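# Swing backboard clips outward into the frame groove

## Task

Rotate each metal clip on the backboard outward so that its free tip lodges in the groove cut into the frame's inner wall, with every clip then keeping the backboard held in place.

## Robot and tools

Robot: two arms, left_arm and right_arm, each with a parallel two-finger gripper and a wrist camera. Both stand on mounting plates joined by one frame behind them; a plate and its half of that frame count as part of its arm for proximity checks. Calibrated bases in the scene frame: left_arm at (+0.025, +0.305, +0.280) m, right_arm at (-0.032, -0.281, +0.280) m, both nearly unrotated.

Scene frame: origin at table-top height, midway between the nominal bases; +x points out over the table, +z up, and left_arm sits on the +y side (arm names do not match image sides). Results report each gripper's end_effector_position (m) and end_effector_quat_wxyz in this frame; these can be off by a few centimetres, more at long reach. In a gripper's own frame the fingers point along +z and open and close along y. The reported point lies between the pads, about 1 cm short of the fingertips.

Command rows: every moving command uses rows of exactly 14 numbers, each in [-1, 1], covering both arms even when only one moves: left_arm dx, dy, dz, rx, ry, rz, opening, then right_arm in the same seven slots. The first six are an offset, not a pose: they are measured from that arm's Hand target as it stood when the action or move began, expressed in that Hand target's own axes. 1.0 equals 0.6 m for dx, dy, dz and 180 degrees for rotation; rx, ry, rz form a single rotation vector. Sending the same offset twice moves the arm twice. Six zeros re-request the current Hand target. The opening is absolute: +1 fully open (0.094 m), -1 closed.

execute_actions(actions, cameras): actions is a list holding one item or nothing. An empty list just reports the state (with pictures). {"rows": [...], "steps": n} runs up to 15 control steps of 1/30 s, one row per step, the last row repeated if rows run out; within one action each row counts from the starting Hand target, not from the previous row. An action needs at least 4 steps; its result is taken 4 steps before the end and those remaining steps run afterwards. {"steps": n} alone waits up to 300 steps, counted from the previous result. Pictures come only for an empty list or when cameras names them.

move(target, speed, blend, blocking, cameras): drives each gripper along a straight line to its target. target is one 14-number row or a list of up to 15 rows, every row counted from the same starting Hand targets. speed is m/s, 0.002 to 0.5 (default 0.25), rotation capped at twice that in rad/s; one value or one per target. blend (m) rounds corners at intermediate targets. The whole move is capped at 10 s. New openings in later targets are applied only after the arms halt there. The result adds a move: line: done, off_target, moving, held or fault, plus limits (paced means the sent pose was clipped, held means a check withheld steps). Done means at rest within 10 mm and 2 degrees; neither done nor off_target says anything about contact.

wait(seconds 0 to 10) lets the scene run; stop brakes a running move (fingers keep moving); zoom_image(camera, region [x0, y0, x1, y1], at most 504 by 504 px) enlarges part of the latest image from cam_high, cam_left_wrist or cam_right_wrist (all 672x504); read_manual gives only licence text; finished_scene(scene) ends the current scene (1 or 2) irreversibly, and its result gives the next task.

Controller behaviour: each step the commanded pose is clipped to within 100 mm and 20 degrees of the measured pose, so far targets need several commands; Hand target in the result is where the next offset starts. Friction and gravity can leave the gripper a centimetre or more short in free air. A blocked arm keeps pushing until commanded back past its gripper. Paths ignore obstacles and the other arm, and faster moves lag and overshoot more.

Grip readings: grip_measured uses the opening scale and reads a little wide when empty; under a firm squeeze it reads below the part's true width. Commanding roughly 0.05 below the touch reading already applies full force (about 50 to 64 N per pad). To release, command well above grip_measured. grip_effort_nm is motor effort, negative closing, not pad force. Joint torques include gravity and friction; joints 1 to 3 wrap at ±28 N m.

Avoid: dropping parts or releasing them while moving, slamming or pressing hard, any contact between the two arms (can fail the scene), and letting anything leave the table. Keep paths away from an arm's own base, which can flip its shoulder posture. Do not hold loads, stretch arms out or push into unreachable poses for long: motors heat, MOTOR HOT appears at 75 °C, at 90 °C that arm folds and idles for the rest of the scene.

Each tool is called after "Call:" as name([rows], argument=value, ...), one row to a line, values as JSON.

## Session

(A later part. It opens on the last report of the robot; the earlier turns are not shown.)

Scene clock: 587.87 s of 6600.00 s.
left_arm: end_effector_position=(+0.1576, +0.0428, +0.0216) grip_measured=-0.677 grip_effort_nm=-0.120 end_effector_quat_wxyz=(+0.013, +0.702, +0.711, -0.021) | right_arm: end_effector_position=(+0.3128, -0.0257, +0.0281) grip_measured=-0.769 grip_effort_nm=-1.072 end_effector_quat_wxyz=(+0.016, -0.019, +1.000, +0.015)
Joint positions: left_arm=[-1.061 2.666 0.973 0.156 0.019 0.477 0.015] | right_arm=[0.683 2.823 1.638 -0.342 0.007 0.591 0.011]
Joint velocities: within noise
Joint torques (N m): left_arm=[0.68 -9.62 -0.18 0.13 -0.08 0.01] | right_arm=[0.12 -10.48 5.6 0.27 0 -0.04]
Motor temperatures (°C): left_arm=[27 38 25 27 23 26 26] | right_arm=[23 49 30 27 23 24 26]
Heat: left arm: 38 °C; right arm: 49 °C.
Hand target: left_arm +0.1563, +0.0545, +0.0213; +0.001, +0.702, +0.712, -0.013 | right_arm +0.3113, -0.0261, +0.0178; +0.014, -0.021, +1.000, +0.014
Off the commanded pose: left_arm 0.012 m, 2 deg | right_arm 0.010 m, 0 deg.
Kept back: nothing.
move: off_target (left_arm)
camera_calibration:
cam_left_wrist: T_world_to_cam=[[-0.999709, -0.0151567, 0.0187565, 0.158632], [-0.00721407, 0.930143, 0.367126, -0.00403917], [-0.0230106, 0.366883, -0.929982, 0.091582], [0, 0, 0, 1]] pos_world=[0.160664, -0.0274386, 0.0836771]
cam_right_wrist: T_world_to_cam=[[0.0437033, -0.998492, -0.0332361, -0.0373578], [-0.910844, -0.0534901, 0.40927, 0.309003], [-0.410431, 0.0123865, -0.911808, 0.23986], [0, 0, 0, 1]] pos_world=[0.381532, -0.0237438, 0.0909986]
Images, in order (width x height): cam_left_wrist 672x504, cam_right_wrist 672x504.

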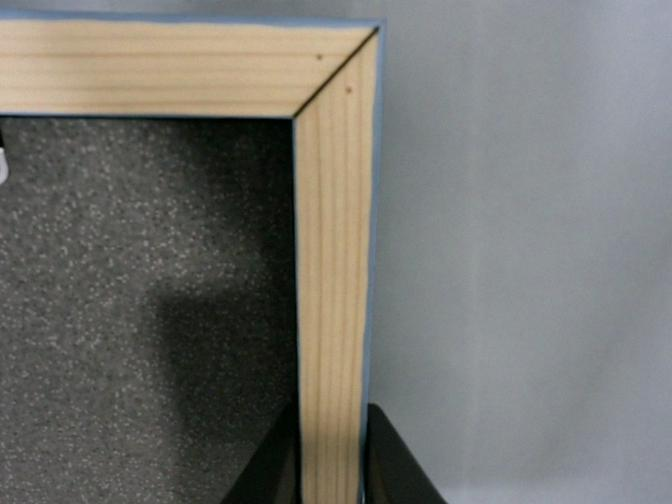

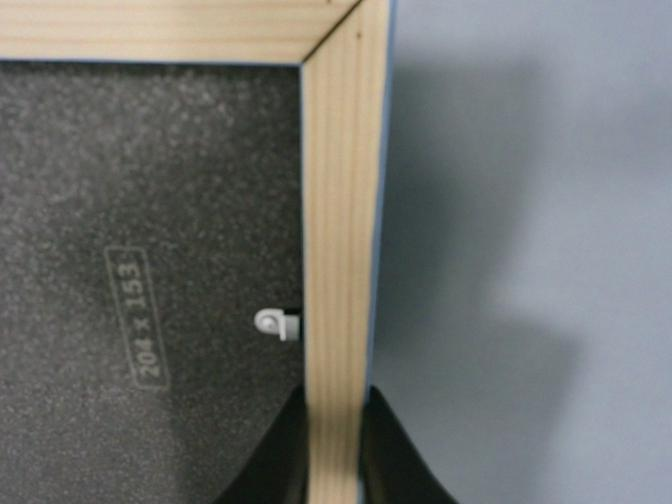

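Call:
move(target=[0.007,0,-0.002,0,0,0,-0.68,0,0,0,0,0,0,-0.8], speed=0.02, cameras=["cam_left_wrist"])

Call:
move(target=[0.007,0,-0.001,0,0,0,-0.68,0,0,0,0,0,0,-0.8], speed=0.02, cameras=["cam_left_wrist","cam_right_wrist"])

Scene clock: 588.80 s of 6600.00 s.
left_arm: end_effector_position=(+0.1571, +0.0436, +0.0215) grip_measured=-0.677 grip_effort_nm=-0.110 end_effector_quat_wxyz=(+0.018, +0.703, +0.710, -0.026) | right_arm: end_effector_position=(+0.3128, -0.0257, +0.0281) grip_measured=-0.769 grip_effort_nm=-1.057 end_effector_quat_wxyz=(+0.016, -0.019, +1.000, +0.015)
Joint positions: left_arm=[-1.056 2.665 0.958 0.181 0.027 0.484 0.015] | right_arm=[0.683 2.823 1.638 -0.342 0.007 0.591 0.011]
Joint velocities: within noise
Joint torques (N m): left_arm=[0.81 -10.04 -0.47 0.03 -0.15 0.03] | right_arm=[0.23 -10.45 5.41 0.28 -0.01 -0.05]
Motor temperatures (°C): left_arm=[27 38 25 27 23 26 26] | right_arm=[23 49 30 27 23 24 26]
Heat: left arm: 38 °C; right arm: 49 °C.
Hand target: left_arm +0.1562, +0.0586, +0.0225; +0.001, +0.702, +0.712, -0.013 | right_arm +0.3113, -0.0261, +0.0178; +0.014, -0.021, +1.000, +0.014
Off the commanded pose: left_arm 0.015 m, 2 deg | right_arm 0.010 m, 0 deg.
Kept back: nothing.
move: off_target (left_arm)
camera_calibration:
cam_left_wrist: T_world_to_cam=[[-0.999726, -0.0120506, 0.0200709, 0.158053], [-0.00415038, 0.934993, 0.354641, -0.00513917], [-0.0230398, 0.354461, -0.934787, 0.0918693], [0, 0, 0, 1]] pos_world=[0.160105, -0.0258543, 0.0845285]
Images, in order (width x height): cam_left_wrist 672x504.

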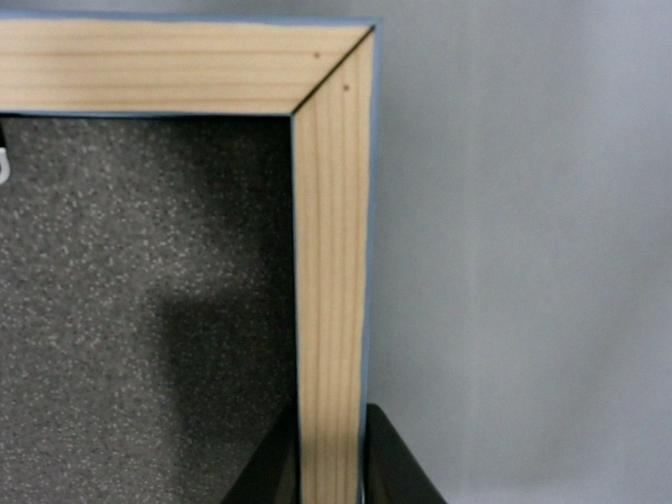

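Scene clock: 589.50 s of 6600.00 s.
left_arm: end_effector_position=(+0.1577, +0.0469, +0.0215) grip_measured=-0.677 grip_effort_nm=-0.115 end_effector_quat_wxyz=(+0.020, +0.703, +0.710, -0.027) | right_arm: end_effector_position=(+0.3128, -0.0248, +0.0282) grip_measured=-0.769 grip_effort_nm=-1.062 end_effector_quat_wxyz=(+0.016, -0.017, +1.000, +0.017)
Joint positions: left_arm=[-1.048 2.664 0.943 0.2 0.028 0.491 0.015] | right_arm=[0.683 2.823 1.638 -0.34 0.004 0.596 0.011]
Joint velocities: within noise
Joint torques (N m): left_arm=[0.75 -10.13 -0.61 0 -0.15 0.02] | right_arm=[0.23 -10.47 5.3 0.28 0 -0.09]
Motor temperatures (°C): left_arm=[27 38 25 27 23 26 26] | right_arm=[23 49 30 27 23 24 26]
Heat: left arm: 38 °C; right arm: 49 °C.
Hand target: left_arm +0.1561, +0.0629, +0.0230; +0.000, +0.702, +0.712, -0.013 | right_arm +0.3113, -0.0262, +0.0178; +0.014, -0.021, +1.000, +0.014
Off the commanded pose: left_arm 0.016 m, 3 deg | right_arm 0.011 m, 1 deg.
Kept back: nothing.
move: off_target (left_arm, right_arm)
camera_calibration:
cam_left_wrist: T_world_to_cam=[[-0.999743, -0.0127422, 0.0187354, 0.158751], [-0.00536441, 0.936485, 0.350668, -0.00806947], [-0.0220137, 0.350477, -0.936312, 0.0907815], [0, 0, 0, 1]] pos_world=[0.160666, -0.0222371, 0.0848553]
cam_right_wrist: T_world_to_cam=[[0.0384948, -0.998542, -0.037849, -0.0347184], [-0.910881, -0.0506391, 0.409551, 0.309166], [-0.410871, 0.0187103, -0.911502, 0.240187], [0, 0, 0, 1]] pos_world=[0.381636, -0.0235058, 0.0909975]
Images, in order (width x height): cam_left_wrist 672x504, cam_right_wrist 672x504.

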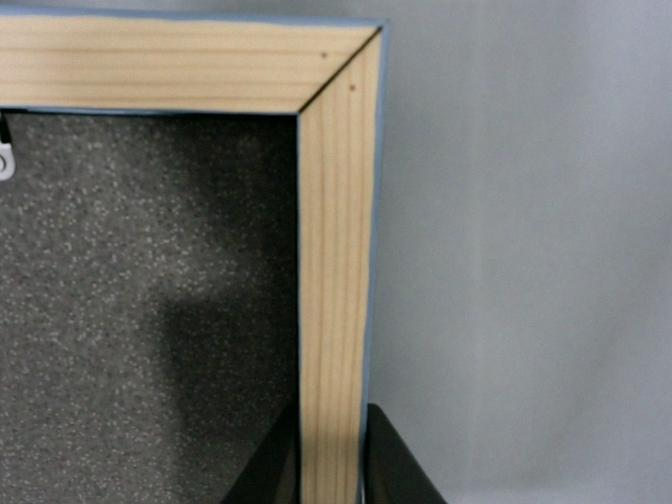

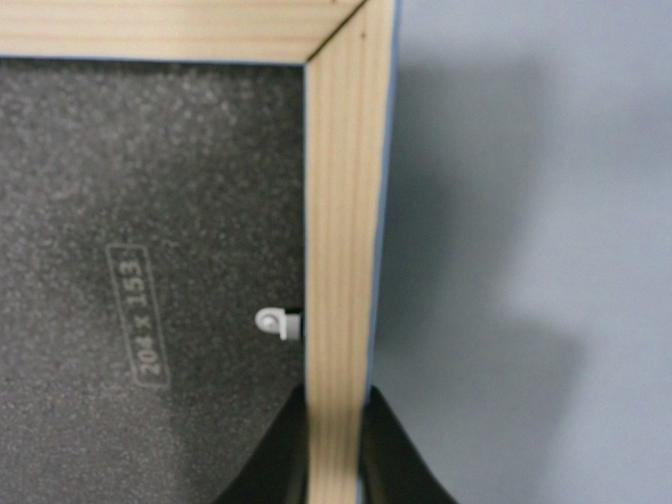

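Call:
move([
  [-0.033,0,0.0,0,0,0,-0.6,0,0,0,0,0,0,-0.8],
  [-0.033,0,-0.065,0,0,0,-0.5,0,0,0,0,0,0,-0.8],
], speed=0.08, cameras=["cam_left_wrist"])

Scene clock: 592.17 s of 6600.00 s.
left_arm: end_effector_position=(+0.1580, +0.0430, +0.0571) grip_measured=-0.503 grip_effort_nm=0.164 end_effector_quat_wxyz=(+0.001, +0.703, +0.711, -0.016) | right_arm: end_effector_position=(+0.3131, -0.0246, +0.0282) grip_measured=-0.769 grip_effort_nm=-1.067 end_effector_quat_wxyz=(+0.016, -0.017, +1.000, +0.018)
Joint positions: left_arm=[-1.063 2.528 0.938 0.026 0.016 0.476 0.023] | right_arm=[0.683 2.823 1.638 -0.338 0.004 0.597 0.011]
Joint velocities: within noise
Joint torques (N m): left_arm=[-0.46 -11.36 0.64 0.11 -0.04 -0.11] | right_arm=[0.1 -10.65 5.52 0.28 0.04 -0.12]
Motor temperatures (°C): left_arm=[27 38 25 27 23 26 26] | right_arm=[23 50 29 27 23 24 26]
Heat: left arm: 38 °C; right arm: 50 °C.
Hand target: left_arm +0.1572, +0.0438, +0.0624; +0.001, +0.702, +0.713, -0.013 | right_arm +0.3113, -0.0262, +0.0178; +0.014, -0.021, +1.000, +0.014
Off the commanded pose: left_arm 0.005 m, 0 deg | right_arm 0.011 m, 1 deg.
Kept back: nothing.
move: off_target (right_arm)
camera_calibration:
cam_left_wrist: T_world_to_cam=[[-0.999493, -0.0147083, 0.0282483, 0.157799], [-0.00251711, 0.920677, 0.390317, -0.0188792], [-0.0317485, 0.390048, -0.920247, 0.124399], [0, 0, 0, 1]] pos_world=[0.161621, -0.028819, 0.117389]
Images, in order (width x height): cam_left_wrist 672x504.

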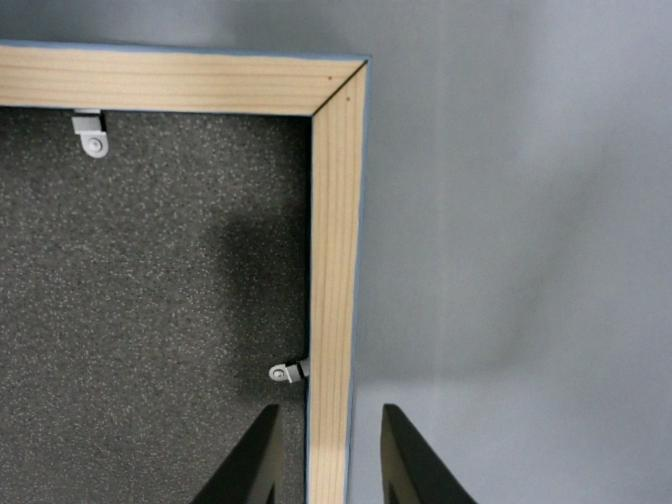

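Call:
zoom_image(camera="cam_left_wrist", region=[260, 350, 320, 395])

Scaled by 8.400 from the camera's 672x504 image, which has a finer 960x720 frame.

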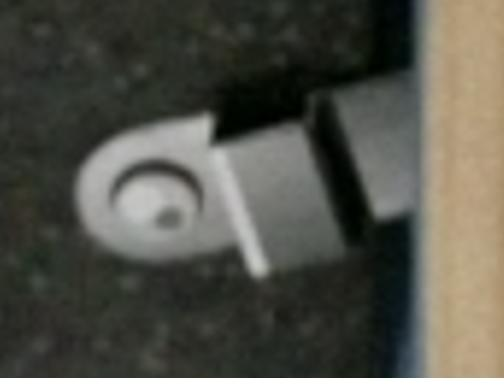

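Call:
move([
  [0,0,-0.05,0,0,0,-0.4,0,0,0,0,0,0,-0.5],
  [0,0,-0.08,0,0,0,-0.4,0,0,-0.06,0,0,0,-0.4],
], speed=0.1, cameras=[])

Call:
move(target=[0,0,0,0,0,0,-0.4,-0.027,-0.287,-0.15,0,0,0,-0.4], speed=0.2, cameras=["cam_left_wrist","cam_high"])

Scene clock: 595.53 s of 6600.00 s.
left_arm: end_effector_position=(+0.1585, +0.0435, +0.1048) grip_measured=-0.403 grip_effort_nm=0.164 end_effector_quat_wxyz=(+0.000, +0.703, +0.711, -0.015) | right_arm: end_effector_position=(+0.3118, -0.0258, +0.0468) grip_measured=-0.402 grip_effort_nm=0.051 end_effector_quat_wxyz=(+0.015, -0.018, +1.000, +0.017)
Joint positions: left_arm=[-1.063 2.339 0.886 -0.113 0.016 0.476 0.028] | right_arm=[0.683 2.761 1.598 -0.362 0.003 0.593 0.028]
Joint velocities: within noise
Joint torques (N m): left_arm=[-0.31 -11.15 1.33 0.11 -0.04 -0.09] | right_arm=[0.23 -14.82 3.08 0.07 -0.01 -0.04]
Motor temperatures (°C): left_arm=[27 39 25 27 23 26 26] | right_arm=[23 51 29 27 23 24 26]
Heat: left arm: 39 °C; right arm: 51 °C.
Hand target: left_arm +0.1581, +0.0447, +0.1104; +0.001, +0.702, +0.713, -0.013 | right_arm +0.3104, -0.0272, +0.0539; +0.014, -0.021, +1.000, +0.014
Off the commanded pose: left_arm 0.006 m, 0 deg | right_arm 0.007 m, 1 deg.
Kept back: nothing.
move: done
No camera images: "cameras" was empty.

Scene clock: 597.07 s of 6600.00 s.
left_arm: end_effector_position=(+0.1585, +0.0435, +0.1048) grip_measured=-0.403 grip_effort_nm=0.164 end_effector_quat_wxyz=(+0.000, +0.703, +0.711, -0.015) | right_arm: end_effector_position=(+0.3373, -0.2039, +0.1346) grip_measured=-0.402 grip_effort_nm=0.042 end_effector_quat_wxyz=(+0.020, -0.015, +1.000, +0.010)
Joint positions: left_arm=[-1.063 2.339 0.886 -0.114 0.016 0.476 0.028] | right_arm=[0.252 2.37 1.232 -0.385 0 0.169 0.028]
Joint velocities: within noise
Joint torques (N m): left_arm=[-0.34 -11.15 1.33 0.11 -0.03 -0.09] | right_arm=[0.4 -12.72 3.02 0.06 -0.11 -0.11]
Motor temperatures (°C): left_arm=[27 39 25 27 23 26 26] | right_arm=[23 51 29 27 23 24 26]
Heat: left arm: 39 °C; right arm: 51 °C.
Hand target: left_arm +0.1581, +0.0447, +0.1104; +0.001, +0.702, +0.713, -0.013 | right_arm +0.3316, -0.2011, +0.1394; +0.014, -0.021, +1.000, +0.014
Off the commanded pose: left_arm 0.006 m, 0 deg | right_arm 0.008 m, 1 deg.
Kept back: nothing.
move: done
camera_calibration:
cam_left_wrist: T_world_to_cam=[[-0.999467, -0.0147501, 0.0291252, 0.156851], [-0.00213048, 0.919684, 0.392654, -0.0382487], [-0.0325777, 0.392382, -0.919225, 0.167956], [0, 0, 0, 1]] pos_world=[0.162158, -0.0284128, 0.16484]
Images, in order (width x height): cam_high 672x504, cam_left_wrist 672x504.

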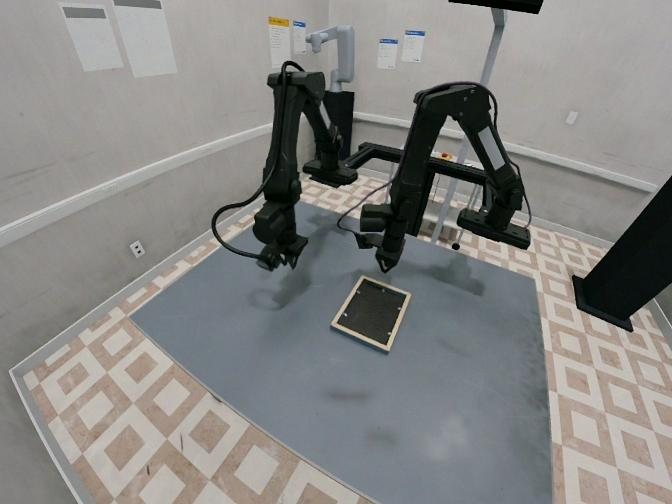

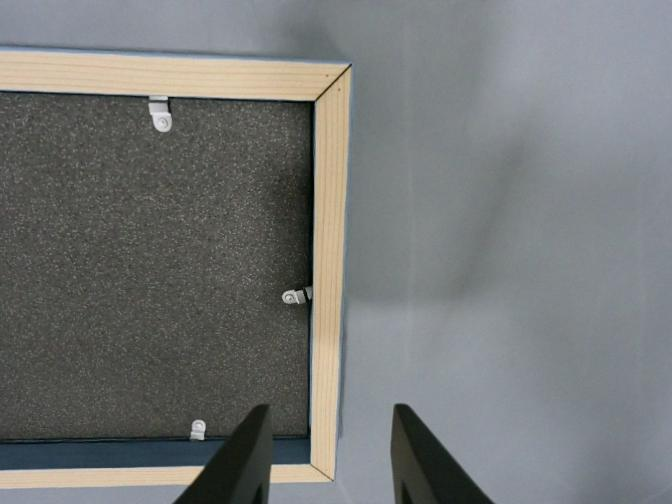

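Call:
move(target=[0.022,0.038,0.02,0,0,-0.5,-0.4,0,0,0,0,0,0,-0.4], speed=0.4, cameras=["cam_left_wrist"])

Scene clock: 599.97 s of 6600.00 s.
left_arm: end_effector_position=(+0.1799, +0.0557, +0.1018) grip_measured=-0.403 grip_effort_nm=0.164 end_effector_quat_wxyz=(-0.010, +0.000, +1.000, -0.012) | right_arm: end_effector_position=(+0.3369, -0.2039, +0.1346) grip_measured=-0.402 grip_effort_nm=0.037 end_effector_quat_wxyz=(+0.019, -0.016, +1.000, +0.010)
Joint positions: left_arm=[-0.978 2.348 0.886 -0.101 0.016 -0.999 0.028] | right_arm=[0.252 2.37 1.232 -0.386 0 0.167 0.028]
Joint velocities: within noise
Joint torques (N m): left_arm=[0.12 -7.65 1.95 0.34 -0.02 -0.11] | right_arm=[0.65 -12.62 3.1 0.06 -0.05 -0.07]
Motor temperatures (°C): left_arm=[27 38 25 27 23 26 26] | right_arm=[23 51 29 27 23 24 26]
Heat: left arm: 38 °C; right arm: 51 °C.
Hand target: left_arm +0.1804, +0.0581, +0.0977; -0.009, -0.008, +1.000, -0.010 | right_arm +0.3316, -0.2011, +0.1394; +0.014, -0.021, +1.000, +0.014
Off the commanded pose: left_arm 0.005 m, 1 deg | right_arm 0.008 m, 1 deg.
Kept back: nothing.
move: done
camera_calibration:
cam_left_wrist: T_world_to_cam=[[0.0038112, -0.999491, 0.0316778, 0.0526212], [-0.903108, 0.0101623, 0.429293, 0.160792], [-0.429396, -0.0302446, -0.90261, 0.254451], [0, 0, 0, 1]] pos_world=[0.254273, 0.0586561, 0.158976]
Images, in order (width x height): cam_left_wrist 672x504.

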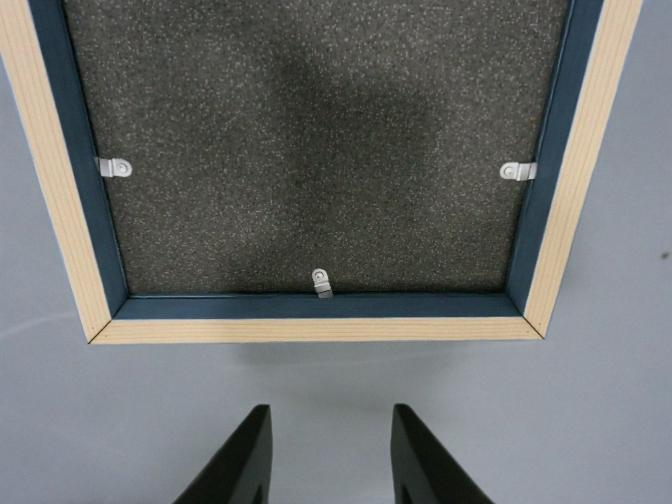

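Call:
move(target=[0.0,0.002,0.095,0,0,0,-0.5,0,0,0,0,0,0,-0.4], speed=0.15, cameras=["cam_left_wrist"])

Scene clock: 601.23 s of 6600.00 s.
left_arm: end_effector_position=(+0.1764, +0.0597, +0.0440) grip_measured=-0.497 grip_effort_nm=-0.120 end_effector_quat_wxyz=(-0.013, -0.002, +1.000, -0.007) | right_arm: end_effector_position=(+0.3368, -0.2039, +0.1346) grip_measured=-0.402 grip_effort_nm=0.042 end_effector_quat_wxyz=(+0.019, -0.016, +1.000, +0.010)
Joint positions: left_arm=[-0.978 2.577 0.948 0.053 0.016 -1.002 0.024] | right_arm=[0.252 2.37 1.232 -0.387 0 0.167 0.028]
Joint velocities: within noise
Joint torques (N m): left_arm=[0.12 -8.16 1.88 0.31 -0.03 -0.12] | right_arm=[0.47 -12.56 3.1 0.05 -0.08 -0.1]
Motor temperatures (°C): left_arm=[27 38 25 27 23 26 26] | right_arm=[23 51 29 27 23 24 25]
Heat: left arm: 38 °C; right arm: 51 °C.
Hand target: left_arm +0.1793, +0.0581, +0.0407; -0.009, -0.008, +1.000, -0.010 | right_arm +0.3315, -0.2011, +0.1394; +0.014, -0.021, +1.000, +0.014
Off the commanded pose: left_arm 0.005 m, 1 deg | right_arm 0.008 m, 1 deg.
Kept back: nothing.
move: done
camera_calibration:
cam_left_wrist: T_world_to_cam=[[0.00687543, -0.999735, 0.0219597, 0.0584016], [-0.900424, 0.00336257, 0.435001, 0.182093], [-0.434959, -0.0227639, -0.900162, 0.201267], [0, 0, 0, 1]] pos_world=[0.251102, 0.0623555, 0.10068]
Images, in order (width x height): cam_left_wrist 672x504.

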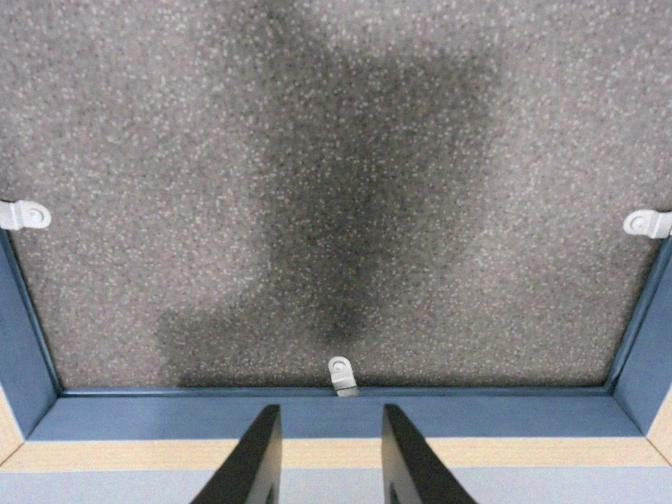

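Call:
move(target=[-0.002,-0.002,0.02,0,0,0,-0.5,0,0,0,0,0,0,-0.4], speed=0.1, cameras=["cam_left_wrist"])

Scene clock: 602.17 s of 6600.00 s.
left_arm: end_effector_position=(+0.1772, +0.0582, +0.0326) grip_measured=-0.497 grip_effort_nm=-0.120 end_effector_quat_wxyz=(-0.013, -0.002, +1.000, -0.007) | right_arm: end_effector_position=(+0.3368, -0.2039, +0.1346) grip_measured=-0.402 grip_effort_nm=0.046 end_effector_quat_wxyz=(+0.019, -0.016, +1.000, +0.010)
Joint positions: left_arm=[-0.978 2.624 0.977 0.072 0.016 -1.002 0.024] | right_arm=[0.252 2.37 1.232 -0.387 0 0.167 0.028]
Joint velocities: within noise
Joint torques (N m): left_arm=[0.16 -8.13 1.84 0.31 -0.03 -0.11] | right_arm=[0.51 -12.67 3.25 0.05 -0.13 -0.07]
Motor temperatures (°C): left_arm=[27 38 25 27 23 26 26] | right_arm=[23 52 29 27 23 24 25]
Heat: left arm: 38 °C; right arm: 52 °C.
Hand target: left_arm +0.1803, +0.0567, +0.0287; -0.009, -0.008, +1.000, -0.010 | right_arm +0.3315, -0.2011, +0.1394; +0.014, -0.021, +1.000, +0.014
Off the commanded pose: left_arm 0.005 m, 1 deg | right_arm 0.008 m, 1 deg.
Kept back: nothing.
move: done
camera_calibration:
cam_left_wrist: T_world_to_cam=[[0.00687484, -0.999742, 0.0216377, 0.0571649], [-0.900334, 0.00322763, 0.435188, 0.187755], [-0.435145, -0.022473, -0.90008, 0.191305], [0, 0, 0, 1]] pos_world=[0.251894, 0.0608434, 0.0892442]
Images, in order (width x height): cam_left_wrist 672x504.

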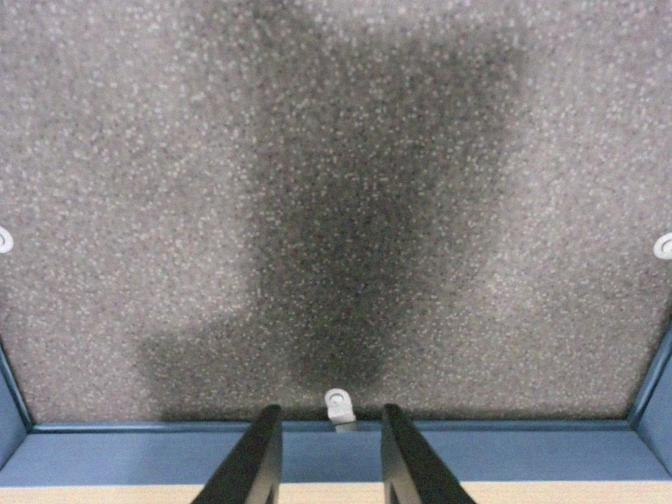

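Call:
move(target=[-0.002,-0.001,0.024,0,0,0,-0.5,0,0,0,0,0,0,-0.4], speed=0.06, cameras=["cam_left_wrist"])

Scene clock: 603.10 s of 6600.00 s.
left_arm: end_effector_position=(+0.1780, +0.0567, +0.0213) grip_measured=-0.497 grip_effort_nm=-0.115 end_effector_quat_wxyz=(-0.013, -0.002, +1.000, -0.007) | right_arm: end_effector_position=(+0.3368, -0.2039, +0.1346) grip_measured=-0.402 grip_effort_nm=0.051 end_effector_quat_wxyz=(+0.019, -0.016, +1.000, +0.010)
Joint positions: left_arm=[-0.978 2.67 1.006 0.087 0.016 -1.002 0.024] | right_arm=[0.252 2.37 1.232 -0.387 0 0.166 0.028]
Joint velocities: within noise
Joint torques (N m): left_arm=[0.32 -7.25 2.11 0.4 -0.03 -0.09] | right_arm=[0.49 -12.67 3.06 0.07 -0.09 -0.05]
Motor temperatures (°C): left_arm=[27 38 25 27 23 26 26] | right_arm=[23 52 29 27 23 24 25]
Heat: left arm: 38 °C; right arm: 52 °C.
Hand target: left_arm +0.1813, +0.0558, +0.0143; -0.009, -0.008, +1.000, -0.010 | right_arm +0.3316, -0.2011, +0.1394; +0.014, -0.022, +1.000, +0.014
Off the commanded pose: left_arm 0.008 m, 1 deg | right_arm 0.008 m, 1 deg.
Kept back: nothing.
move: done
camera_calibration:
cam_left_wrist: T_world_to_cam=[[0.00687418, -0.999749, 0.0213157, 0.0559107], [-0.900244, 0.00309264, 0.435374, 0.193354], [-0.435331, -0.0221821, -0.899997, 0.181499], [0, 0, 0, 1]] pos_world=[0.252693, 0.0593247, 0.0779753]
Images, in order (width x height): cam_left_wrist 672x504.

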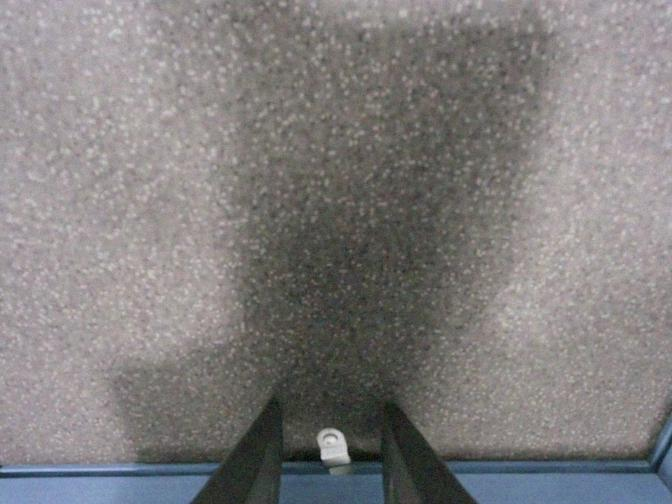

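Call:
move(target=[0.013,0.0,0.0,0,0,0,-0.5,0,0,0,0,0,0,-0.4], speed=0.04, cameras=["cam_left_wrist"])

Scene clock: 604.03 s of 6600.00 s.
left_arm: end_effector_position=(+0.1773, +0.0561, +0.0213) grip_measured=-0.497 grip_effort_nm=-0.120 end_effector_quat_wxyz=(-0.010, -0.007, +1.000, -0.005) | right_arm: end_effector_position=(+0.3368, -0.2039, +0.1346) grip_measured=-0.402 grip_effort_nm=0.042 end_effector_quat_wxyz=(+0.019, -0.016, +1.000, +0.010)
Joint positions: left_arm=[-0.986 2.67 1.006 0.088 0.009 -1.02 0.024] | right_arm=[0.252 2.37 1.232 -0.387 0 0.166 0.028]
Joint velocities: within noise
Joint torques (N m): left_arm=[-0.88 -7.45 0.8 0.52 0.05 -0.14] | right_arm=[0.42 -12.53 3.1 0.05 -0.09 -0.07]
Motor temperatures (°C): left_arm=[27 38 25 27 23 26 26] | right_arm=[23 52 29 27 23 24 25]
Heat: left arm: 38 °C; right arm: 52 °C.
Hand target: left_arm +0.1736, +0.0558, +0.0144; -0.009, -0.008, +1.000, -0.010 | right_arm +0.3316, -0.2011, +0.1394; +0.014, -0.022, +1.000, +0.014
Off the commanded pose: left_arm 0.008 m, 1 deg | right_arm 0.008 m, 1 deg.
Kept back: nothing.
move: done
camera_calibration:
cam_left_wrist: T_world_to_cam=[[0.0178097, -0.99968, 0.0179902, 0.0534148], [-0.902827, -0.00834731, 0.429923, 0.19399], [-0.429635, -0.0238988, -0.902686, 0.180343], [0, 0, 0, 1]] pos_world=[0.25167, 0.059327, 0.0784311]
Images, in order (width x height): cam_left_wrist 672x504.

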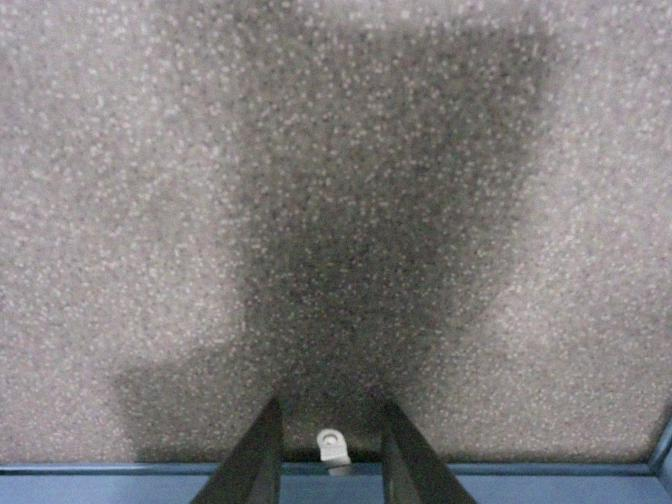

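Call:
move([
  [0.0,0.0015,0.0,0,0,0,-0.8,0,0,0,0,0,0,-0.4],
  [0.0,0.0015,0.0,0,0,0,-0.88,0,0,0,0,0,0,-0.4],
  [0.0,0.0015,0.0,0,0,0,-0.92,0,0,0,0,0,0,-0.4],
], speed=0.04, cameras=["cam_left_wrist"])

Call:
zoom_image(camera="cam_left_wrist", region=[270, 400, 400, 500])

Scene clock: 607.37 s of 6600.00 s.
left_arm: end_effector_position=(+0.1780, +0.0549, +0.0213) grip_measured=-0.915 grip_effort_nm=-0.217 end_effector_quat_wxyz=(-0.009, -0.008, +1.000, -0.008) | right_arm: end_effector_position=(+0.3368, -0.2039, +0.1346) grip_measured=-0.402 grip_effort_nm=0.046 end_effector_quat_wxyz=(+0.019, -0.016, +1.000, +0.010)
Joint positions: left_arm=[-0.986 2.67 1.006 0.093 0.01 -1.022 0.004] | right_arm=[0.252 2.37 1.232 -0.387 0 0.166 0.028]
Joint velocities: within noise
Joint torques (N m): left_arm=[-0.76 -7.5 0.55 0.51 0.04 -0.11] | right_arm=[0.31 -12.52 3.11 0.05 -0.07 -0.1]
Motor temperatures (°C): left_arm=[27 38 25 27 23 26 26] | right_arm=[23 52 29 27 23 24 25]
Heat: left arm: 38 °C; right arm: 52 °C.
Hand target: left_arm +0.1736, +0.0567, +0.0144; -0.009, -0.008, +1.000, -0.010 | right_arm +0.3316, -0.2011, +0.1394; +0.014, -0.021, +1.000, +0.014
Off the commanded pose: left_arm 0.008 m, 0 deg | right_arm 0.008 m, 1 deg.
Kept back: nothing.
move: done
camera_calibration:
cam_left_wrist: T_world_to_cam=[[0.019354, -0.999554, 0.0227218, 0.0518631], [-0.903893, -0.00777955, 0.427688, 0.194775], [-0.427321, -0.0288156, -0.903641, 0.180477], [0, 0, 0, 1]] pos_world=[0.252174, 0.0585558, 0.0786046]
Images, in order (width x height): cam_left_wrist 672x504.

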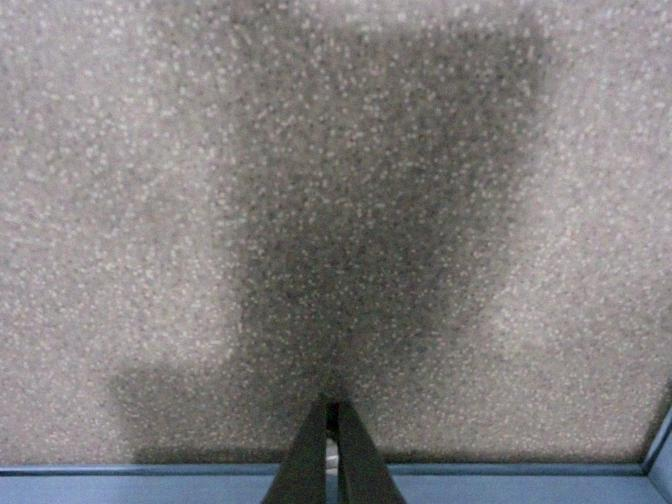

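Scaled by 3.877 from the camera's 672x504 image, which has a finer 960x720 frame.

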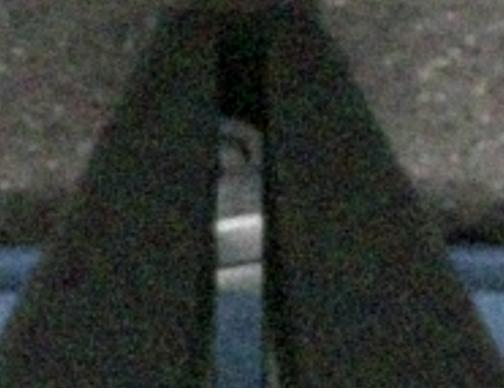

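Call:
move(target=[0.0,0.0005,0.0,0,0,0,-0.98,0,0,0,0,0,0,-0.4], speed=0.04, cameras=["cam_left_wrist"])

Call:
zoom_image(camera="cam_left_wrist", region=[270, 400, 400, 500])

Call:
move([
  [0,0,0,0,0,0,-0.5,0,0,0,0,0,0,-0.4],
  [-0.008,0.002,-0.07,0,0,0,-0.5,0,0,0,0,0,0,-0.4],
], speed=0.08, cameras=["cam_left_wrist"])

Scene clock: 608.30 s of 6600.00 s.
left_arm: end_effector_position=(+0.1777, +0.0553, +0.0213) grip_measured=-0.973 grip_effort_nm=-0.359 end_effector_quat_wxyz=(-0.009, -0.008, +1.000, -0.008) | right_arm: end_effector_position=(+0.3368, -0.2039, +0.1346) grip_measured=-0.402 grip_effort_nm=0.046 end_effector_quat_wxyz=(+0.019, -0.016, +1.000, +0.010)
Joint positions: left_arm=[-0.986 2.67 1.005 0.094 0.01 -1.022 0.001] | right_arm=[0.252 2.37 1.232 -0.387 0 0.166 0.028]
Joint velocities: within noise
Joint torques (N m): left_arm=[-0.7 -7.51 0.57 0.52 0.04 -0.1] | right_arm=[0.4 -12.67 3.07 0.04 -0.07 -0.03]
Motor temperatures (°C): left_arm=[27 38 25 27 23 26 26] | right_arm=[23 52 29 27 23 24 25]
Heat: left arm: 38 °C; right arm: 52 °C.
Hand target: left_arm +0.1735, +0.0570, +0.0144; -0.009, -0.008, +1.000, -0.010 | right_arm +0.3316, -0.2011, +0.1394; +0.014, -0.021, +1.000, +0.014
Off the commanded pose: left_arm 0.008 m, 0 deg | right_arm 0.008 m, 1 deg.
Kept back: nothing.
move: done
camera_calibration:
cam_left_wrist: T_world_to_cam=[[0.019353, -0.999569, 0.0220699, 0.0522847], [-0.903718, -0.00804604, 0.428052, 0.194543], [-0.42769, -0.028229, -0.903485, 0.180369], [0, 0, 0, 1]] pos_world=[0.251942, 0.0589191, 0.0785327]
Images, in order (width x height): cam_left_wrist 672x504.

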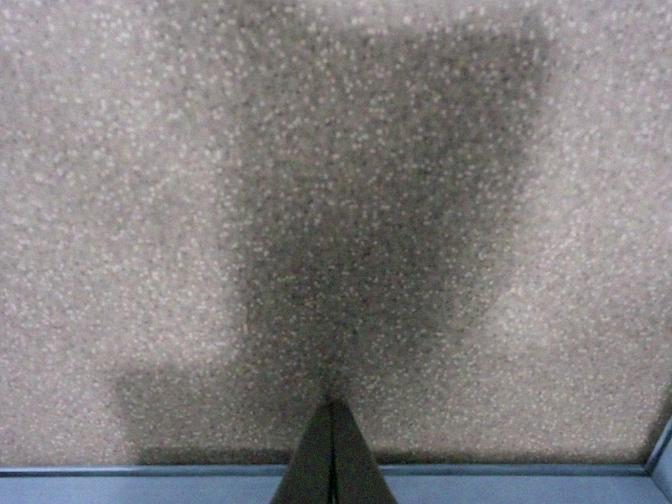

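Scaled by 3.877 from the camera's 672x504 image, which has a finer 960x720 frame.

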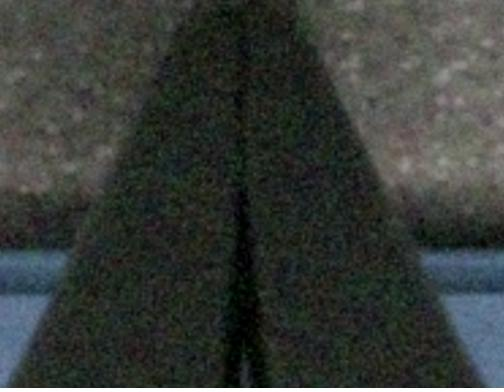

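Scene clock: 610.00 s of 6600.00 s.
left_arm: end_effector_position=(+0.1790, +0.0564, +0.0513) grip_measured=-0.503 grip_effort_nm=0.164 end_effector_quat_wxyz=(-0.007, -0.009, +1.000, -0.013) | right_arm: end_effector_position=(+0.3368, -0.2039, +0.1346) grip_measured=-0.402 grip_effort_nm=0.042 end_effector_quat_wxyz=(+0.019, -0.016, +1.000, +0.010)
Joint positions: left_arm=[-0.98 2.548 0.938 0.049 0.012 -1.019 0.023] | right_arm=[0.252 2.37 1.232 -0.387 0 0.166 0.028]
Joint velocities: within noise
Joint torques (N m): left_arm=[0.24 -11.26 0.54 0.11 0.01 0.04] | right_arm=[0.5 -12.63 3.22 0.08 -0.09 -0.04]
Motor temperatures (°C): left_arm=[27 38 25 27 23 26 26] | right_arm=[23 52 29 27 23 24 25]
Heat: left arm: 38 °C; right arm: 52 °C.
Hand target: left_arm +0.1790, +0.0591, +0.0563; -0.009, -0.008, +1.000, -0.010 | right_arm +0.3316, -0.2011, +0.1394; +0.014, -0.021, +1.000, +0.014
Off the commanded pose: left_arm 0.006 m, 0 deg | right_arm 0.008 m, 1 deg.
Kept back: nothing.
move: done
camera_calibration:
cam_left_wrist: T_world_to_cam=[[0.0220421, -0.999243, 0.0320462, 0.0516434], [-0.905239, -0.00634316, 0.424855, 0.1832], [-0.42433, -0.0383742, -0.904694, 0.208137], [0, 0, 0, 1]] pos_world=[0.25302, 0.0607535, 0.108812]
Images, in order (width x height): cam_left_wrist 672x504.

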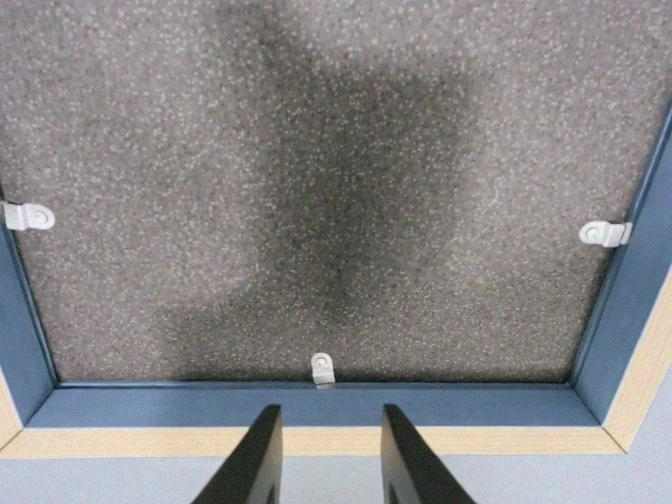

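Call:
zoom_image(camera="cam_left_wrist", region=[290, 340, 350, 400])

Call:
zoom_image(camera="cam_left_wrist", region=[570, 205, 640, 260])

Call:
zoom_image(camera="cam_left_wrist", region=[0, 190, 70, 245])

Scaled by 8.400 from the camera's 672x504 image, which has a finer 960x720 frame.

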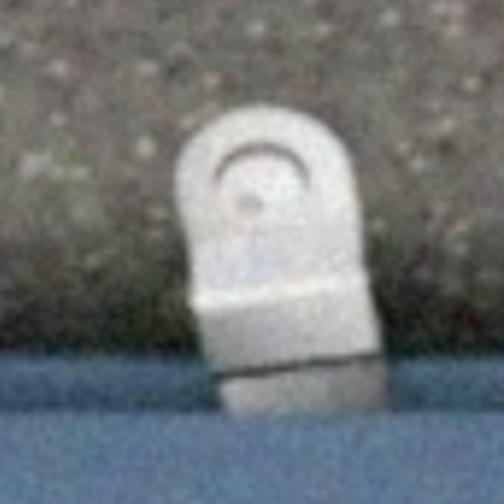

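Scaled by 7.200 from the camera's 672x504 image, which has a finer 960x720 frame.

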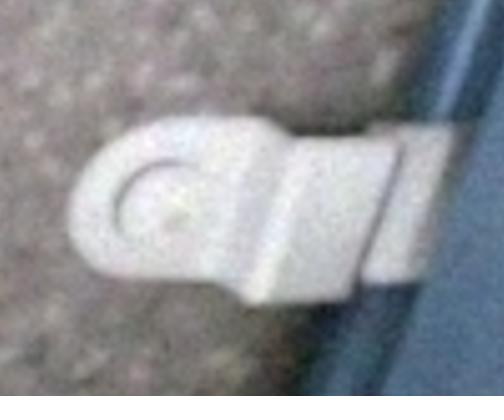

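Scaled by 7.200 from the camera's 672x504 image, which has a finer 960x720 frame.

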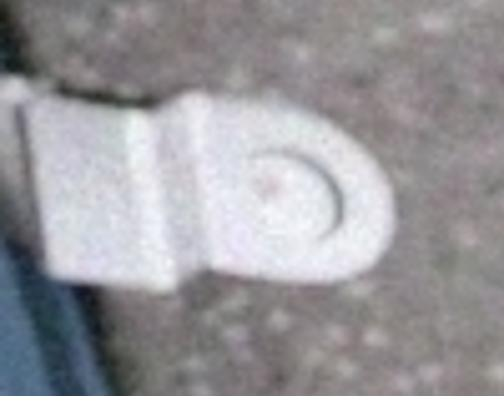

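Call:
move(target=[-0.1,0,-0.2,0,0,0,-0.4,0,0,0,0,0,0,-0.4], speed=0.15, cameras=["cam_left_wrist"])

Scene clock: 611.93 s of 6600.00 s.
left_arm: end_effector_position=(+0.2361, +0.0666, +0.1676) grip_measured=-0.403 grip_effort_nm=0.168 end_effector_quat_wxyz=(-0.014, -0.011, +1.000, -0.004) | right_arm: end_effector_position=(+0.3368, -0.2039, +0.1346) grip_measured=-0.402 grip_effort_nm=0.042 end_effector_quat_wxyz=(+0.019, -0.016, +1.000, +0.010)
Joint positions: left_arm=[-0.816 2.171 1.012 -0.426 0.013 -0.857 0.028] | right_arm=[0.252 2.37 1.232 -0.387 0 0.166 0.028]
Joint velocities: within noise
Joint torques (N m): left_arm=[0.02 -10.76 4.4 0.08 0.02 0.05] | right_arm=[0.44 -12.66 3.1 0.05 -0.08 -0.03]
Motor temperatures (°C): left_arm=[27 38 25 27 23 26 26] | right_arm=[23 52 29 27 23 24 25]
Heat: left arm: 38 °C; right arm: 52 °C.
Hand target: left_arm +0.2410, +0.0624, +0.1751; -0.009, -0.008, +1.000, -0.010 | right_arm +0.3316, -0.2011, +0.1394; +0.014, -0.021, +1.000, +0.014
Off the commanded pose: left_arm 0.010 m, 1 deg | right_arm 0.008 m, 1 deg.
Kept back: nothing.
move: done
camera_calibration:
cam_left_wrist: T_world_to_cam=[[0.0251245, -0.999583, 0.0142677, 0.0590877], [-0.898866, -0.0163423, 0.437918, 0.182561], [-0.437502, -0.0238273, -0.898902, 0.339114], [0, 0, 0, 1]] pos_world=[0.310977, 0.0701267, 0.224041]
Images, in order (width x height): cam_left_wrist 672x504.

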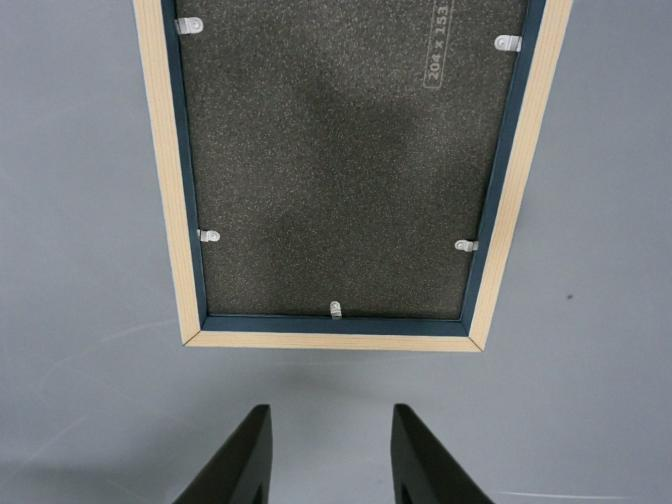

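Call:
move(target=[-0.18,0.03,-0.05,0,0,0,-0.4,0,-0.05,0,0,0,0,-0.4], speed=0.2, cameras=["cam_left_wrist"])

Scene clock: 615.17 s of 6600.00 s.
left_arm: end_effector_position=(+0.3478, +0.0855, +0.2035) grip_measured=-0.403 grip_effort_nm=0.164 end_effector_quat_wxyz=(-0.007, -0.015, +1.000, -0.012) | right_arm: end_effector_position=(+0.3323, -0.2319, +0.1310) grip_measured=-0.401 grip_effort_nm=0.046 end_effector_quat_wxyz=(+0.009, -0.020, +1.000, +0.008)
Joint positions: left_arm=[-0.569 2.255 1.379 -0.689 0.015 -0.619 0.028] | right_arm=[0.179 2.37 1.212 -0.387 -0.003 0.085 0.028]
Joint velocities: within noise
Joint torques (N m): left_arm=[-0.54 -9.66 6.19 0.1 -0.01 0.03] | right_arm=[-0.16 -13.22 3.04 0.1 -0.15 -0.12]
Motor temperatures (°C): left_arm=[27 38 25 27 23 26 26] | right_arm=[23 53 29 27 23 24 25]
Heat: left arm: 38 °C; right arm: 53 °C.
Hand target: left_arm +0.3494, +0.0826, +0.2028; -0.009, -0.008, +1.000, -0.010 | right_arm +0.3328, -0.2311, +0.1385; +0.014, -0.021, +1.000, +0.014
Off the commanded pose: left_arm 0.003 m, 1 deg | right_arm 0.008 m, 1 deg.
Kept back: nothing.
move: done
camera_calibration:
cam_left_wrist: T_world_to_cam=[[0.0327372, -0.998971, 0.0313998, 0.0685359], [-0.905083, -0.0163042, 0.424922, 0.272307], [-0.423973, -0.0423302, -0.904685, 0.418748], [0, 0, 0, 1]] pos_world=[0.421754, 0.0906308, 0.260974]
Images, in order (width x height): cam_left_wrist 672x504.

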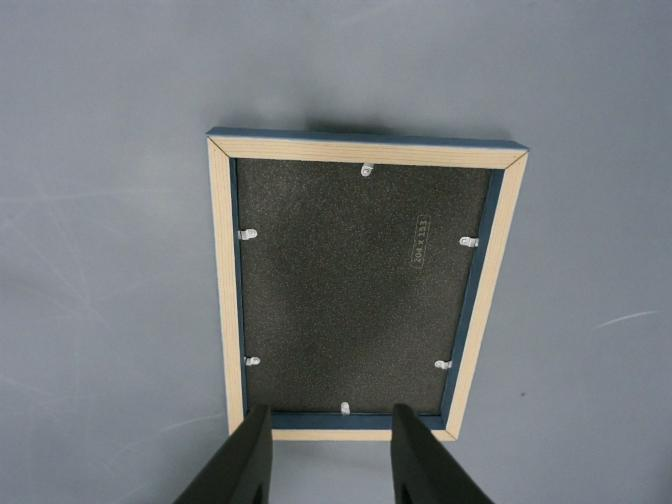

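Call:
zoom_image(camera="cam_left_wrist", region=[340, 145, 400, 190])

Call:
zoom_image(camera="cam_left_wrist", region=[225, 340, 285, 385])

Call:
zoom_image(camera="cam_left_wrist", region=[420, 340, 480, 385])

Call:
zoom_image(camera="cam_left_wrist", region=[220, 215, 280, 260])

Call:
zoom_image(camera="cam_left_wrist", region=[440, 220, 500, 265])

Scaled by 8.400 from the camera's 672x504 image, which has a finer 960x720 frame.

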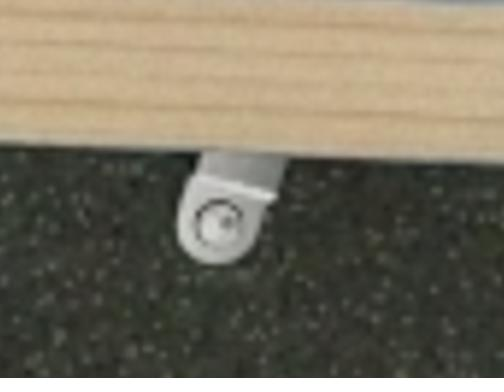

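Scaled by 8.400 from the camera's 672x504 image, which has a finer 960x720 frame.

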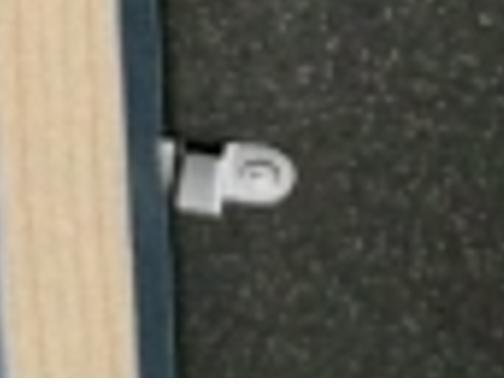

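Scaled by 8.400 from the camera's 672x504 image, which has a finer 960x720 frame.

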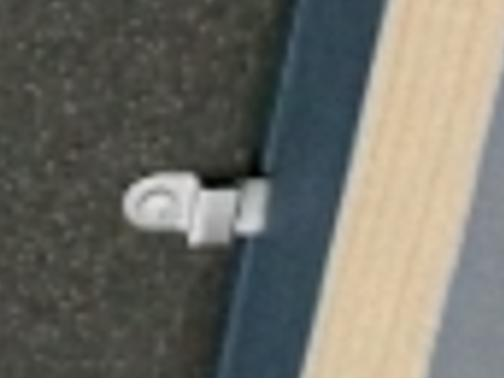

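Scaled by 8.400 from the camera's 672x504 image, which has a finer 960x720 frame.

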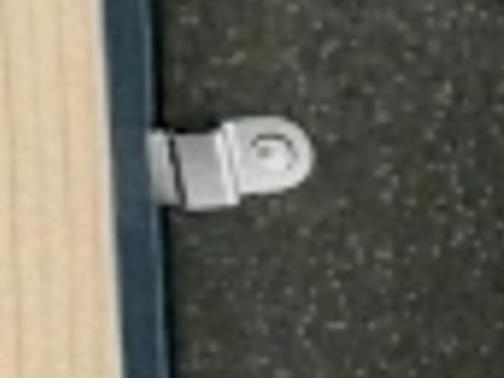

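Scaled by 8.400 from the camera's 672x504 image, which has a finer 960x720 frame.

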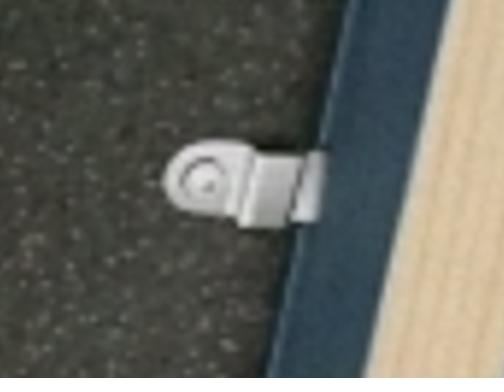

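Call:
move(target=[-0.004,-0.038,0.25,0,0,0,-0.5,0,0,0,0,0,0,-0.4], speed=0.2, cameras=["cam_left_wrist"])

Scene clock: 617.20 s of 6600.00 s.
left_arm: end_effector_position=(+0.3439, +0.0629, +0.0547) grip_measured=-0.497 grip_effort_nm=-0.120 end_effector_quat_wxyz=(-0.018, -0.006, +1.000, -0.004) | right_arm: end_effector_position=(+0.3323, -0.2319, +0.1310) grip_measured=-0.401 grip_effort_nm=0.046 end_effector_quat_wxyz=(+0.009, -0.020, +1.000, +0.008)
Joint positions: left_arm=[-0.616 2.709 1.52 -0.403 0.015 -0.648 0.024] | right_arm=[0.179 2.37 1.212 -0.387 -0.003 0.085 0.028]
Joint velocities: within noise
Joint torques (N m): left_arm=[-0.55 -11.36 4.56 0.3 0 -0.12] | right_arm=[-0.09 -13.27 3.17 0.11 -0.12 -0.04]
Motor temperatures (°C): left_arm=[27 38 25 27 23 26 26] | right_arm=[23 53 29 27 23 24 25]
Heat: left arm: 38 °C; right arm: 53 °C.
Hand target: left_arm +0.3495, +0.0569, +0.0532; -0.009, -0.008, +1.000, -0.010 | right_arm +0.3328, -0.2311, +0.1385; +0.014, -0.021, +1.000, +0.014
Off the commanded pose: left_arm 0.008 m, 1 deg | right_arm 0.007 m, 1 deg.
Kept back: nothing.
move: done
camera_calibration:
cam_left_wrist: T_world_to_cam=[[0.0145788, -0.999774, 0.0154917, 0.0578723], [-0.895929, -0.00618228, 0.444155, 0.326814], [-0.443958, -0.0203547, -0.895816, 0.28658], [0, 0, 0, 1]] pos_world=[0.419188, 0.0657129, 0.110671]
Images, in order (width x height): cam_left_wrist 672x504.

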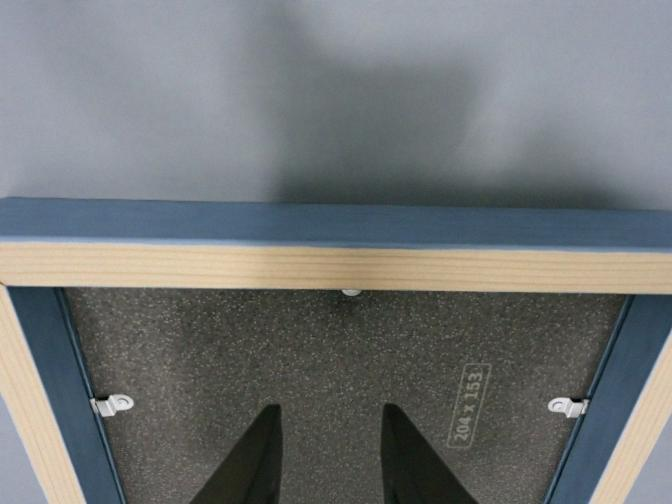

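Call:
move(target=[-0.006,-0.002,0.03,0,0,0,-0.5,0,0,0,0,0,0,-0.4], speed=0.1, cameras=["cam_left_wrist"])

Scene clock: 618.20 s of 6600.00 s.
left_arm: end_effector_position=(+0.3468, +0.0605, +0.0383) grip_measured=-0.497 grip_effort_nm=-0.125 end_effector_quat_wxyz=(-0.017, -0.006, +1.000, -0.005) | right_arm: end_effector_position=(+0.3323, -0.2319, +0.1310) grip_measured=-0.401 grip_effort_nm=0.042 end_effector_quat_wxyz=(+0.009, -0.020, +1.000, +0.008)
Joint positions: left_arm=[-0.616 2.769 1.566 -0.388 0.015 -0.648 0.024] | right_arm=[0.179 2.37 1.212 -0.387 -0.003 0.085 0.028]
Joint velocities: within noise
Joint torques (N m): left_arm=[-0.35 -11.12 4.79 0.29 0 -0.1] | right_arm=[-0.05 -13.2 3.19 0.11 -0.11 -0.07]
Motor temperatures (°C): left_arm=[27 38 25 27 23 26 26] | right_arm=[23 53 29 27 23 24 25]
Heat: left arm: 38 °C; right arm: 53 °C.
Hand target: left_arm +0.3527, +0.0554, +0.0352; -0.009, -0.008, +1.000, -0.010 | right_arm +0.3328, -0.2311, +0.1385; +0.014, -0.021, +1.000, +0.014
Off the commanded pose: left_arm 0.008 m, 1 deg | right_arm 0.007 m, 1 deg.
Kept back: nothing.
move: done
camera_calibration:
cam_left_wrist: T_world_to_cam=[[0.0145801, -0.999759, 0.0164163, 0.0556371], [-0.896473, -0.00579862, 0.443061, 0.336879], [-0.442859, -0.0211766, -0.896341, 0.272802], [0, 0, 0, 1]] pos_world=[0.422005, 0.0633541, 0.0943519]
Images, in order (width x height): cam_left_wrist 672x504.

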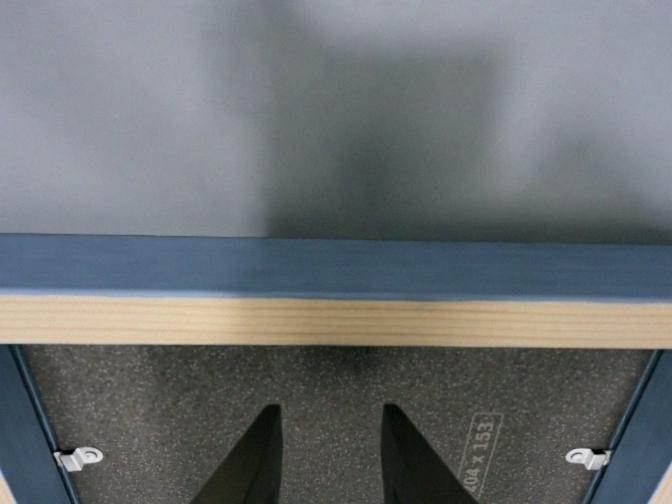

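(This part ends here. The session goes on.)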